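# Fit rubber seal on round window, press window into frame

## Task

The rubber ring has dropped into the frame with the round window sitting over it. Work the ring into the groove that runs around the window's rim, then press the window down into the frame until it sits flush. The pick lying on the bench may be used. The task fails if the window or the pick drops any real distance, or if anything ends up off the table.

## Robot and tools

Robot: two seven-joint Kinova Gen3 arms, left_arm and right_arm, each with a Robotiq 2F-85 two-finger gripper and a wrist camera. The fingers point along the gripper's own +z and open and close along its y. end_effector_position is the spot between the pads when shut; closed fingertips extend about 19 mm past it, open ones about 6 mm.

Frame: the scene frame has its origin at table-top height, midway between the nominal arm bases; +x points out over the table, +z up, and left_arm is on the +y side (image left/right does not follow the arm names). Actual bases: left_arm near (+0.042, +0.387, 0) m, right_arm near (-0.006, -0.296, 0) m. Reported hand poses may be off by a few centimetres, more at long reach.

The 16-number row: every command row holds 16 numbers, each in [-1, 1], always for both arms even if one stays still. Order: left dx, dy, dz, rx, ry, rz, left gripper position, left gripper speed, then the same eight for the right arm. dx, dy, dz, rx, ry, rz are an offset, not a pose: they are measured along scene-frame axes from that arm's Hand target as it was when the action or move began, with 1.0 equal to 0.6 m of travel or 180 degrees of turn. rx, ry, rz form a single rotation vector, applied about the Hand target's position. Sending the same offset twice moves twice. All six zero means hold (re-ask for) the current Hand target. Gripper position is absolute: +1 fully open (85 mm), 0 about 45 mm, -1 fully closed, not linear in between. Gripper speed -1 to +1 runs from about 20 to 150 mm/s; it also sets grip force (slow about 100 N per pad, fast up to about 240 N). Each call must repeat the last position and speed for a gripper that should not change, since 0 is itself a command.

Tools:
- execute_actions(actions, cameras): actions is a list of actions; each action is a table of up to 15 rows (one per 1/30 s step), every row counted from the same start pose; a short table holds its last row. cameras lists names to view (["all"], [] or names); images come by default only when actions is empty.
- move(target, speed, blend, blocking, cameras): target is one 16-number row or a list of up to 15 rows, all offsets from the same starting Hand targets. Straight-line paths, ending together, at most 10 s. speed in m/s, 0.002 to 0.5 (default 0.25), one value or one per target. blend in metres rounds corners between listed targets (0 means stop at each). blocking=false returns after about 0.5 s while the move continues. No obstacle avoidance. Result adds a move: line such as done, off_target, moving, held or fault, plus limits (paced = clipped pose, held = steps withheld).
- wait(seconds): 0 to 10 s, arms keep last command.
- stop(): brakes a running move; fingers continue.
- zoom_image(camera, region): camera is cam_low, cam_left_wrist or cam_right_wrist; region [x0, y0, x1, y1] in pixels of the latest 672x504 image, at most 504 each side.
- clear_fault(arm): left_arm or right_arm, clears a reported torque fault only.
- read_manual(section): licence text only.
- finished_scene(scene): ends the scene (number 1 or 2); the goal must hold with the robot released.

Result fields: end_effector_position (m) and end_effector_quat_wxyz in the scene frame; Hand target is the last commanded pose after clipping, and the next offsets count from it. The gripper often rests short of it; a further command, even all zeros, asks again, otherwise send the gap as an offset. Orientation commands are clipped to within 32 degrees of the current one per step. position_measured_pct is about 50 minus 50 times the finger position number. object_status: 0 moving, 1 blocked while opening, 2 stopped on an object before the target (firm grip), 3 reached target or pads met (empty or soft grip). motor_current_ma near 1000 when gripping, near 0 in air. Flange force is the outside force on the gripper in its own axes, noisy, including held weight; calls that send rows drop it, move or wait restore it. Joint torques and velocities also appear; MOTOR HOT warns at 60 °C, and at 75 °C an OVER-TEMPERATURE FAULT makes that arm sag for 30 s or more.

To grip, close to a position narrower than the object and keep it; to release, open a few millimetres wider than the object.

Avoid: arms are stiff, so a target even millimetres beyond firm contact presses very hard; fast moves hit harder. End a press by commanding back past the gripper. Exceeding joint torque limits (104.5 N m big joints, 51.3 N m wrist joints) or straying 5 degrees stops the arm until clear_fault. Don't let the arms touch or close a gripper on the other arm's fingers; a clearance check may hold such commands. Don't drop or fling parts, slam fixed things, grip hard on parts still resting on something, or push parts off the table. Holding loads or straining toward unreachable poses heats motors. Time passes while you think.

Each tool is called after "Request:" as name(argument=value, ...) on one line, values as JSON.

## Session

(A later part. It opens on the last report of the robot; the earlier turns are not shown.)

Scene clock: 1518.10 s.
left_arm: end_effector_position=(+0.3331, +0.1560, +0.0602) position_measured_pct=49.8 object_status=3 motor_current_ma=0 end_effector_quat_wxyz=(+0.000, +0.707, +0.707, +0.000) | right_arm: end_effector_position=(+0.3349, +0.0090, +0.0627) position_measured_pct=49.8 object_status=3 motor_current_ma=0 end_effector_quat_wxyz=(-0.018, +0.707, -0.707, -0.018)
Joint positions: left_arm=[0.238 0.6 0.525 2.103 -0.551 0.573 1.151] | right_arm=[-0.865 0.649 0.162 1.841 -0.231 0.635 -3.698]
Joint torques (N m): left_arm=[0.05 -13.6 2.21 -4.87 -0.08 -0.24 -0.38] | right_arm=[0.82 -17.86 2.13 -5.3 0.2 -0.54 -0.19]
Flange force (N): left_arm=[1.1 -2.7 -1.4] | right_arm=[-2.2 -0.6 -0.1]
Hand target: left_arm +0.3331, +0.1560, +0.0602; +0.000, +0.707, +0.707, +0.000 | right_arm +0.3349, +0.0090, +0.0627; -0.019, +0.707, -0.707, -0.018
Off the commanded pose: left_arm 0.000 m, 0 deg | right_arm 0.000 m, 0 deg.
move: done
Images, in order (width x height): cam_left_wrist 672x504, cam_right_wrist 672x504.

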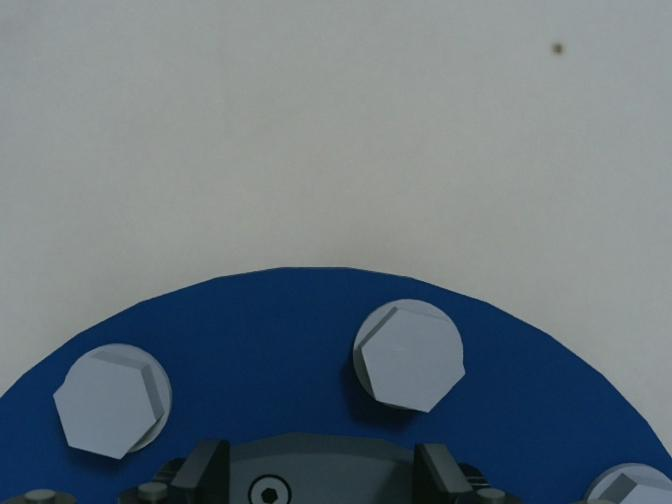

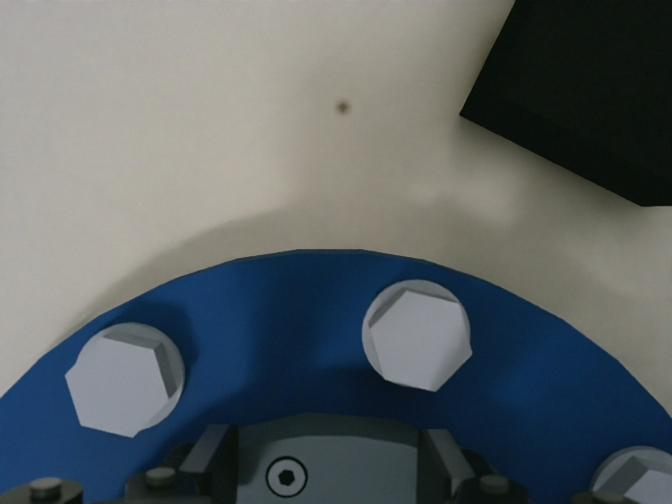

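Raise both, left away, and look from above with the right.

Request:
move(target=[[0,0.02,0.15,0,0,0,0,0,0,-0.02,0.15,0,0,0,0,0],[0,0.25,0.25,0,0,0,0,0,0,-0.02,0.25,-0.0167,0,0,0,0],[0,0.3,0.25,0,0,0,0,0,0,0.18,0.23,-0.0167,0,0,0.9,0]], speed=0.25, blend=[0.03,0.03,0], cameras=["cam_right_wrist"])

Request:
zoom_image(camera="cam_right_wrist", region=[200, 260, 470, 470])

Scene clock: 1527.40 s.
left_arm: end_effector_position=(+0.3331, +0.3360, +0.2102) position_measured_pct=49.8 object_status=3 motor_current_ma=0 end_effector_quat_wxyz=(+0.000, +0.707, +0.707, +0.000) | right_arm: end_effector_position=(+0.3349, +0.1170, +0.2007) position_measured_pct=5.2 object_status=0 motor_current_ma=0 end_effector_quat_wxyz=(+0.000, +0.707, -0.707, +0.000)
Joint positions: left_arm=[-0.472 0.095 0.624 2.115 -0.069 0.949 0.181] | right_arm=[-1.045 0.622 0.213 1.343 -0.133 1.191 -3.968]
Joint torques (N m): left_arm=[-0.1 -6.88 0.3 -8.44 -0.12 -0.23 -0.14] | right_arm=[0.97 -20.14 2.35 -7.99 0.3 -0.53 -0.07]
Flange force (N): left_arm=[-0.2 -4.2 0.7] | right_arm=[-3.1 -0.4 -1.3]
Hand target: left_arm +0.3331, +0.3360, +0.2102; +0.000, +0.707, +0.707, +0.000 | right_arm +0.3349, +0.1169, +0.2007; +0.000, +0.707, -0.707, +0.000
Off the commanded pose: left_arm 0.000 m, 0 deg | right_arm 0.000 m, 0 deg.
move: done
Images, in order (width x height): cam_right_wrist 672x504.

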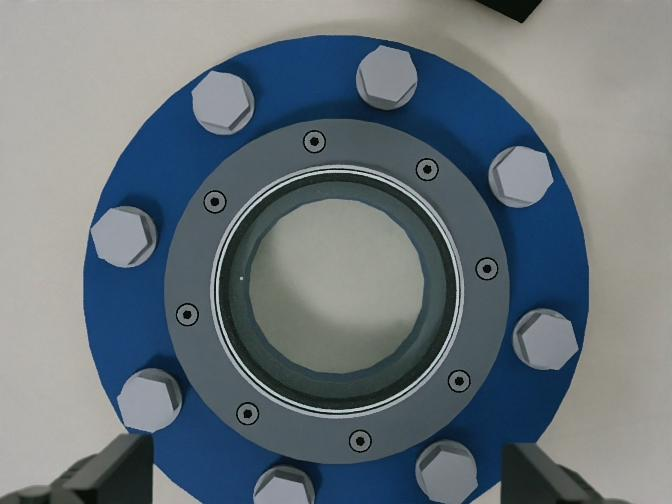

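Scaled by 1.867.

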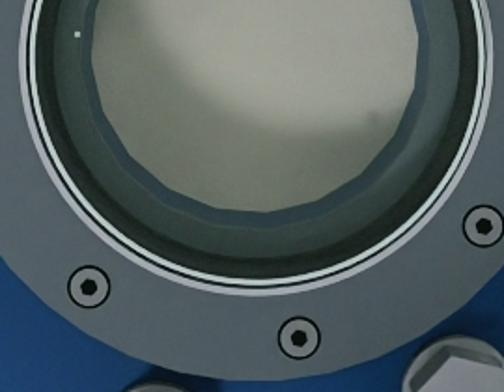

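Request:
move(target=[[0,0,0,0,0,0,0,0,0,-0.055,-0.2,0,0,0,0.9,0],[0,0,0,0,0,0,0,0,0,-0.055,-0.2345,0,0,0,0.9,0]], speed=[0.15,0.02])

Request:
move(target=[[0,0,0,0,0,0,0,0,0,0,-0.005,0,0,0,0.9,0]], speed=0.01)

Scene clock: 1533.07 s.
left_arm: end_effector_position=(+0.3331, +0.3360, +0.2102) position_measured_pct=49.8 object_status=3 motor_current_ma=0 end_effector_quat_wxyz=(+0.000, +0.707, +0.707, +0.000) | right_arm: end_effector_position=(+0.3349, +0.0840, +0.0600) position_measured_pct=5.2 object_status=3 motor_current_ma=0 end_effector_quat_wxyz=(+0.000, +0.707, -0.707, +0.000)
Joint positions: left_arm=[-0.472 0.095 0.624 2.115 -0.069 0.949 0.181] | right_arm=[-0.993 0.756 0.176 1.609 -0.169 0.791 -3.891]
Joint torques (N m): left_arm=[-0.12 -6.83 0.31 -8.42 -0.13 -0.24 -0.14] | right_arm=[0.98 -20.25 2.49 -6.03 0.26 -0.66 -0.11]
Flange force (N): left_arm=[-0.2 -4.3 0.5] | right_arm=[-3.1 -0.5 -0.8]
Hand target: left_arm +0.3331, +0.3360, +0.2102; +0.000, +0.707, +0.707, +0.000 | right_arm +0.3349, +0.0840, +0.0600; +0.000, +0.707, -0.707, +0.000
Off the commanded pose: left_arm 0.000 m, 0 deg | right_arm 0.000 m, 0 deg.
move: done

Scene clock: 1533.77 s.
left_arm: end_effector_position=(+0.3331, +0.3360, +0.2102) position_measured_pct=49.8 object_status=3 motor_current_ma=0 end_effector_quat_wxyz=(+0.000, +0.707, +0.707, +0.000) | right_arm: end_effector_position=(+0.3349, +0.0840, +0.0570) position_measured_pct=5.2 object_status=3 motor_current_ma=0 end_effector_quat_wxyz=(+0.000, +0.707, -0.707, +0.000)
Joint positions: left_arm=[-0.472 0.095 0.624 2.115 -0.069 0.949 0.181] | right_arm=[-0.992 0.761 0.175 1.611 -0.17 0.784 -3.89]
Joint torques (N m): left_arm=[-0.06 -6.85 0.29 -8.45 -0.14 -0.25 -0.1] | right_arm=[0.97 -20.38 2.45 -6.03 0.29 -0.42 -0.05]
Flange force (N): left_arm=[0.1 -4.4 0.4] | right_arm=[-2.7 -0.1 -0.1]
Hand target: left_arm +0.3331, +0.3360, +0.2102; +0.000, +0.707, +0.707, +0.000 | right_arm +0.3349, +0.0840, +0.0570; +0.000, +0.707, -0.707, +0.000
Off the commanded pose: left_arm 0.000 m, 0 deg | right_arm 0.000 m, 0 deg.
move: done

Request:
move(target=[[0,0,0,0,0,0,0,0,0,0,-0.0033,0,0,0,0.9,0]], speed=0.01)

Request:
move(target=[[0,0,0,0,0,0,0,0,0,0,-0.0025,0,0,0,0.9,0]], speed=0.01)

Request:
move(target=[[0,0,0,0,0,0,0,0,0,0,-0.0025,0,0,0,0.9,0]], speed=0.01)

Scene clock: 1537.17 s.
left_arm: end_effector_position=(+0.3331, +0.3360, +0.2102) position_measured_pct=49.8 object_status=3 motor_current_ma=0 end_effector_quat_wxyz=(+0.000, +0.707, +0.707, +0.000) | right_arm: end_effector_position=(+0.3349, +0.0840, +0.0551) position_measured_pct=5.2 object_status=3 motor_current_ma=0 end_effector_quat_wxyz=(+0.000, +0.707, -0.707, +0.000)
Joint positions: left_arm=[-0.472 0.095 0.624 2.115 -0.069 0.949 0.181] | right_arm=[-0.991 0.765 0.174 1.612 -0.171 0.78 -3.889]
Joint torques (N m): left_arm=[-0.05 -6.82 0.31 -8.44 -0.15 -0.24 -0.15] | right_arm=[1.66 -14.27 2.63 -4 0.59 -0.99 -0.12]
Flange force (N): left_arm=[-0.1 -4.4 0.5] | right_arm=[-2.4 1.9 -12.9]
Hand target: left_arm +0.3331, +0.3360, +0.2102; +0.000, +0.707, +0.707, +0.000 | right_arm +0.3349, +0.0840, +0.0550; +0.000, +0.707, -0.707, +0.000
Off the commanded pose: left_arm 0.000 m, 0 deg | right_arm 0.000 m, 0 deg.
move: done

Scene clock: 1537.87 s.
left_arm: end_effector_position=(+0.3331, +0.3360, +0.2102) position_measured_pct=49.8 object_status=3 motor_current_ma=0 end_effector_quat_wxyz=(+0.000, +0.707, +0.707, +0.000) | right_arm: end_effector_position=(+0.3349, +0.0840, +0.0535) position_measured_pct=5.2 object_status=3 motor_current_ma=0 end_effector_quat_wxyz=(+0.000, +0.707, -0.707, +0.000)
Joint positions: left_arm=[-0.472 0.095 0.624 2.115 -0.069 0.949 0.181] | right_arm=[-0.991 0.767 0.173 1.613 -0.171 0.776 -3.889]
Joint torques (N m): left_arm=[-0.06 -6.87 0.32 -8.43 -0.12 -0.27 -0.15] | right_arm=[2.36 -9 2.78 -2.65 0.7 -1.69 -0.11]
Flange force (N): left_arm=[-0.1 -4.2 0.5] | right_arm=[-1.7 4.4 -24.3]
Hand target: left_arm +0.3331, +0.3360, +0.2102; +0.000, +0.707, +0.707, +0.000 | right_arm +0.3349, +0.0840, +0.0535; +0.000, +0.707, -0.707, +0.000
Off the commanded pose: left_arm 0.000 m, 0 deg | right_arm 0.000 m, 0 deg.
move: done

Scene clock: 1538.57 s.
left_arm: end_effector_position=(+0.3331, +0.3360, +0.2102) position_measured_pct=49.8 object_status=3 motor_current_ma=0 end_effector_quat_wxyz=(+0.000, +0.707, +0.707, +0.000) | right_arm: end_effector_position=(+0.3349, +0.0839, +0.0519) position_measured_pct=5.2 object_status=3 motor_current_ma=0 end_effector_quat_wxyz=(+0.000, +0.707, -0.707, +0.000)
Joint positions: left_arm=[-0.472 0.095 0.624 2.115 -0.069 0.949 0.181] | right_arm=[-0.991 0.77 0.173 1.614 -0.172 0.773 -3.889]
Joint torques (N m): left_arm=[-0.04 -6.82 0.28 -8.4 -0.15 -0.24 -0.15] | right_arm=[2.27 -10.87 2.91 -2.51 0.74 -0.98 -0.18]
Flange force (N): left_arm=[-0.1 -4.3 0.4] | right_arm=[-3.0 2.8 -19.6]
Hand target: left_arm +0.3331, +0.3360, +0.2102; +0.000, +0.707, +0.707, +0.000 | right_arm +0.3349, +0.0840, +0.0520; +0.000, +0.707, -0.707, +0.000
Off the commanded pose: left_arm 0.000 m, 0 deg | right_arm 0.000 m, 0 deg.
move: done

Ring entering. Continue.

Request:
move(target=[[0,0,0,0,0,0,0,0,0,0,-0.0025,0,0,0,0.9,0]], speed=0.01)

Request:
move(target=[[0,0,0,0,0,0,0,0,0,0,-0.0018,0,0,0,0.9,0]], speed=0.01)

Request:
move(target=[[0,0,0,0,0,0,0,0,0,0,-0.0012,0,0,0,0.9,0]], speed=0.01, cameras=["cam_right_wrist"])

Scene clock: 1544.83 s.
left_arm: end_effector_position=(+0.3331, +0.3360, +0.2102) position_measured_pct=49.8 object_status=3 motor_current_ma=0 end_effector_quat_wxyz=(+0.000, +0.707, +0.707, +0.000) | right_arm: end_effector_position=(+0.3349, +0.0840, +0.0505) position_measured_pct=5.2 object_status=3 motor_current_ma=0 end_effector_quat_wxyz=(+0.000, +0.707, -0.707, +0.000)
Joint positions: left_arm=[-0.472 0.095 0.624 2.115 -0.069 0.949 0.181] | right_arm=[-0.99 0.772 0.172 1.615 -0.172 0.769 -3.888]
Joint torques (N m): left_arm=[-0.09 -6.88 0.3 -8.43 -0.12 -0.26 -0.11] | right_arm=[1.59 -8.54 2.06 -3.58 0.38 -2.22 -0.09]
Flange force (N): left_arm=[-0.1 -4.2 0.5] | right_arm=[1.6 5.3 -26.1]
Hand target: left_arm +0.3331, +0.3360, +0.2102; +0.000, +0.707, +0.707, +0.000 | right_arm +0.3349, +0.0840, +0.0505; +0.000, +0.707, -0.707, +0.000
Off the commanded pose: left_arm 0.000 m, 0 deg | right_arm 0.000 m, 0 deg.
move: done

Scene clock: 1545.53 s.
left_arm: end_effector_position=(+0.3331, +0.3360, +0.2102) position_measured_pct=49.8 object_status=3 motor_current_ma=0 end_effector_quat_wxyz=(+0.000, +0.707, +0.707, +0.000) | right_arm: end_effector_position=(+0.3349, +0.0840, +0.0495) position_measured_pct=5.2 object_status=3 motor_current_ma=0 end_effector_quat_wxyz=(+0.000, +0.707, -0.707, +0.000)
Joint positions: left_arm=[-0.472 0.095 0.624 2.115 -0.069 0.949 0.181] | right_arm=[-0.99 0.774 0.172 1.616 -0.173 0.767 -3.888]
Joint torques (N m): left_arm=[-0.05 -6.87 0.3 -8.41 -0.14 -0.25 -0.11] | right_arm=[1.81 4.49 1 -3.7 0.11 -6.07 0.13]
Flange force (N): left_arm=[0.1 -4.3 0.4] | right_arm=[11.0 14.9 -57.7]
Hand target: left_arm +0.3331, +0.3360, +0.2102; +0.000, +0.707, +0.707, +0.000 | right_arm +0.3349, +0.0840, +0.0494; +0.000, +0.707, -0.707, +0.000
Off the commanded pose: left_arm 0.000 m, 0 deg | right_arm 0.000 m, 0 deg.
move: done

Scene clock: 1546.23 s.
left_arm: end_effector_position=(+0.3331, +0.3360, +0.2102) position_measured_pct=49.8 object_status=3 motor_current_ma=0 end_effector_quat_wxyz=(+0.000, +0.707, +0.707, +0.000) | right_arm: end_effector_position=(+0.3349, +0.0840, +0.0488) position_measured_pct=5.2 object_status=3 motor_current_ma=0 end_effector_quat_wxyz=(+0.000, +0.707, -0.707, +0.000)
Joint positions: left_arm=[-0.472 0.095 0.624 2.115 -0.069 0.949 0.181] | right_arm=[-0.99 0.775 0.171 1.616 -0.173 0.765 -3.888]
Joint torques (N m): left_arm=[-0.05 -6.84 0.35 -8.42 -0.14 -0.27 -0.15] | right_arm=[1.78 15.56 -0.07 -3.61 -0.16 -9.26 0.23]
Flange force (N): left_arm=[0.0 -4.3 0.4] | right_arm=[18.9 22.1 -84.5]
Hand target: left_arm +0.3331, +0.3360, +0.2102; +0.000, +0.707, +0.707, +0.000 | right_arm +0.3349, +0.0840, +0.0487; +0.000, +0.707, -0.707, +0.000
Off the commanded pose: left_arm 0.000 m, 0 deg | right_arm 0.000 m, 0 deg.
move: done
Images, in order (width x height): cam_right_wrist 672x504.

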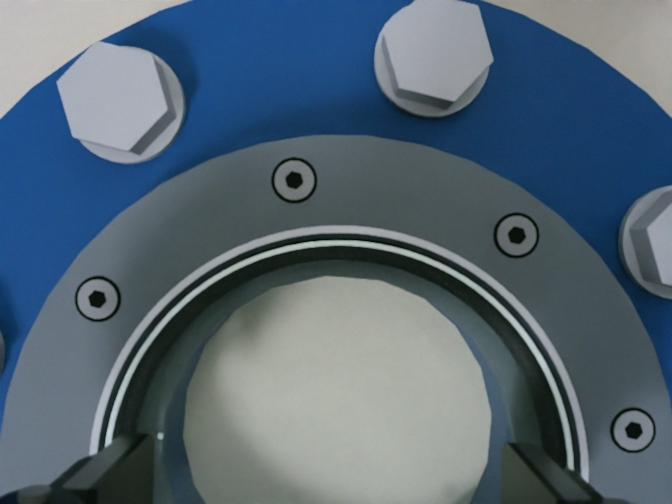

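Request:
move(target=[[0,0,0,0,0,0,0,0,0,0,0.02,0,0,0,0.9,0],[0,0,0,0,0,0,0,0,0,0,0.02,0,0,0.5,0.9,0],[0,0,0,0,0,0,0,0,0,0,0.0035,0,0,0.5,0.9,0]], speed=[0.03,0.25,0.02])

Request:
move(target=[[0,0,0,0,0,0,0,0,0,0,-0.0022,0,0,0,0.9,0]], speed=0.01)

Request:
move(target=[[0,0,0,0,0,0,0,0,0,0,-0.0014,0,0,0,0.9,0]], speed=0.01)

Scene clock: 1557.60 s.
left_arm: end_effector_position=(+0.3331, +0.3360, +0.2102) position_measured_pct=49.8 object_status=3 motor_current_ma=0 end_effector_quat_wxyz=(+0.000, +0.707, +0.707, +0.000) | right_arm: end_effector_position=(+0.3349, +0.0840, +0.0509) position_measured_pct=5.2 object_status=3 motor_current_ma=0 end_effector_quat_wxyz=(+0.000, +1.000, +0.000, +0.000)
Joint positions: left_arm=[-0.472 0.095 0.624 2.115 -0.069 0.949 0.181] | right_arm=[-0.735 0.775 -0.243 1.604 0.239 0.791 -2.656]
Joint torques (N m): left_arm=[-0.09 -6.82 0.31 -8.4 -0.15 -0.23 -0.15] | right_arm=[0.6 -11.83 0.69 -5.49 0.63 -2.37 -0.29]
Flange force (N): left_arm=[-0.2 -4.3 0.4] | right_arm=[-4.1 3.7 -20.9]
Hand target: left_arm +0.3331, +0.3360, +0.2102; +0.000, +0.707, +0.707, +0.000 | right_arm +0.3349, +0.0840, +0.0508; +0.000, +1.000, +0.000, +0.000
Off the commanded pose: left_arm 0.000 m, 0 deg | right_arm 0.000 m, 0 deg.
move: done

Scene clock: 1558.30 s.
left_arm: end_effector_position=(+0.3331, +0.3360, +0.2102) position_measured_pct=49.8 object_status=3 motor_current_ma=0 end_effector_quat_wxyz=(+0.000, +0.707, +0.707, +0.000) | right_arm: end_effector_position=(+0.3349, +0.0840, +0.0496) position_measured_pct=5.2 object_status=3 motor_current_ma=0 end_effector_quat_wxyz=(+0.000, +1.000, +0.000, +0.000)
Joint positions: left_arm=[-0.472 0.095 0.624 2.115 -0.069 0.949 0.181] | right_arm=[-0.736 0.778 -0.242 1.605 0.24 0.788 -2.656]
Joint torques (N m): left_arm=[-0.07 -6.85 0.29 -8.43 -0.15 -0.25 -0.11] | right_arm=[0.43 6.27 2.85 -4.23 1.51 -5.89 -0.72]
Flange force (N): left_arm=[0.0 -4.4 0.4] | right_arm=[-14.5 17.1 -61.7]
Hand target: left_arm +0.3331, +0.3360, +0.2102; +0.000, +0.707, +0.707, +0.000 | right_arm +0.3349, +0.0840, +0.0495; +0.000, +1.000, +0.000, +0.000
Off the commanded pose: left_arm 0.000 m, 0 deg | right_arm 0.000 m, 0 deg.
move: done

Scene clock: 1559.00 s.
left_arm: end_effector_position=(+0.3331, +0.3360, +0.2102) position_measured_pct=49.8 object_status=3 motor_current_ma=0 end_effector_quat_wxyz=(+0.000, +0.707, +0.707, +0.000) | right_arm: end_effector_position=(+0.3349, +0.0840, +0.0487) position_measured_pct=5.2 object_status=3 motor_current_ma=0 end_effector_quat_wxyz=(+0.000, +1.000, +0.000, +0.000)
Joint positions: left_arm=[-0.472 0.095 0.624 2.115 -0.069 0.949 0.181] | right_arm=[-0.736 0.779 -0.242 1.605 0.24 0.786 -2.657]
Joint torques (N m): left_arm=[-0.1 -6.86 0.3 -8.42 -0.16 -0.28 -0.13] | right_arm=[0.38 18.76 4.09 -3.91 2.01 -9.14 -0.88]
Flange force (N): left_arm=[-0.2 -4.3 0.3] | right_arm=[-22.2 26.3 -91.2]
Hand target: left_arm +0.3331, +0.3360, +0.2102; +0.000, +0.707, +0.707, +0.000 | right_arm +0.3349, +0.0840, +0.0486; +0.000, +1.000, +0.000, +0.000
Off the commanded pose: left_arm 0.000 m, 0 deg | right_arm 0.000 m, 0 deg.
move: done

Request:
move(target=[[0,0,0,0,0,0,0,0,0,0,0.02,0,0,0,0.9,0],[0,0,0,0,0,0,0,0,-0.09,0,0.2,0,0,0,0.9,0]], speed=[0.03,0.2], cameras=["all"])

Request:
zoom_image(camera="cam_right_wrist", region=[160, 160, 500, 420])

Scene clock: 1565.30 s.
left_arm: end_effector_position=(+0.3331, +0.3360, +0.2102) position_measured_pct=49.8 object_status=3 motor_current_ma=0 end_effector_quat_wxyz=(+0.000, +0.707, +0.707, +0.000) | right_arm: end_effector_position=(+0.2809, +0.0839, +0.1686) position_measured_pct=5.2 object_status=3 motor_current_ma=0 end_effector_quat_wxyz=(+0.000, +1.000, +0.000, +0.000)
Joint positions: left_arm=[-0.472 0.095 0.624 2.115 -0.069 0.949 0.181] | right_arm=[-0.781 0.538 -0.292 1.609 0.174 1.02 -2.701]
Joint torques (N m): left_arm=[-0.09 -6.88 0.28 -8.44 -0.1 -0.25 -0.13] | right_arm=[1.01 -17.98 0.01 -7.37 0.28 -0.68 -0.05]
Flange force (N): left_arm=[-0.2 -4.2 0.6] | right_arm=[-0.2 -3.2 -1.8]
Hand target: left_arm +0.3331, +0.3360, +0.2102; +0.000, +0.707, +0.707, +0.000 | right_arm +0.2809, +0.0839, +0.1686; +0.000, +1.000, +0.000, +0.000
Off the commanded pose: left_arm 0.000 m, 0 deg | right_arm 0.000 m, 0 deg.
move: done

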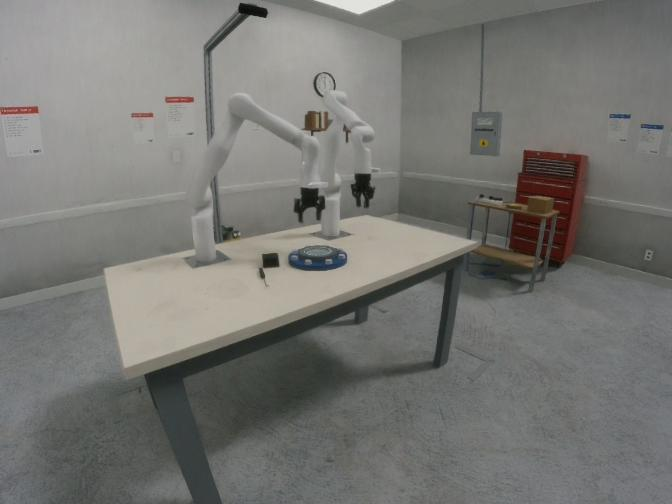

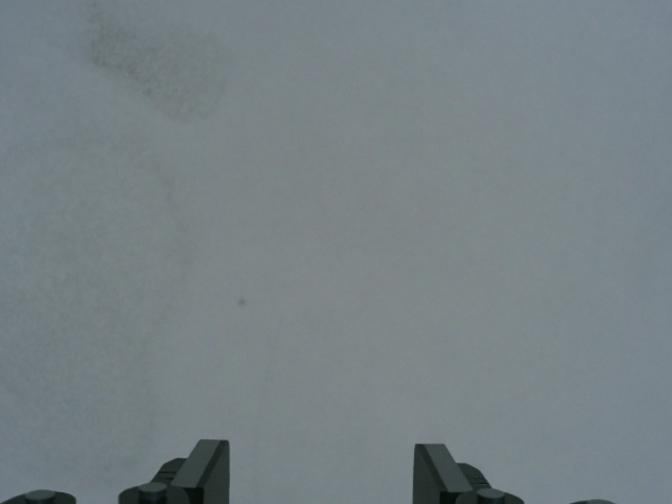

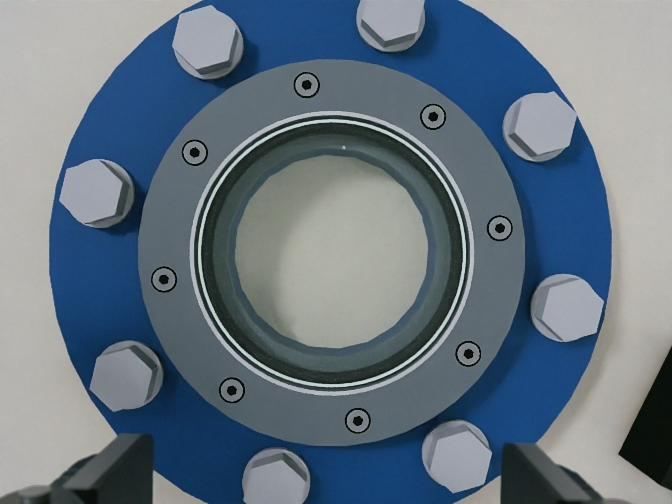

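Scaled by 1.482.

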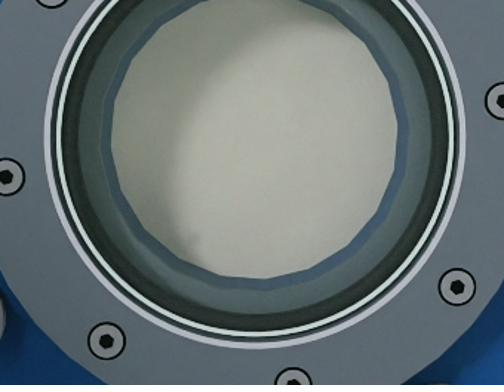

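Looks flush and even. Finish.

Request:
finished_scene(scene=2)

The scene is finished: the task was done.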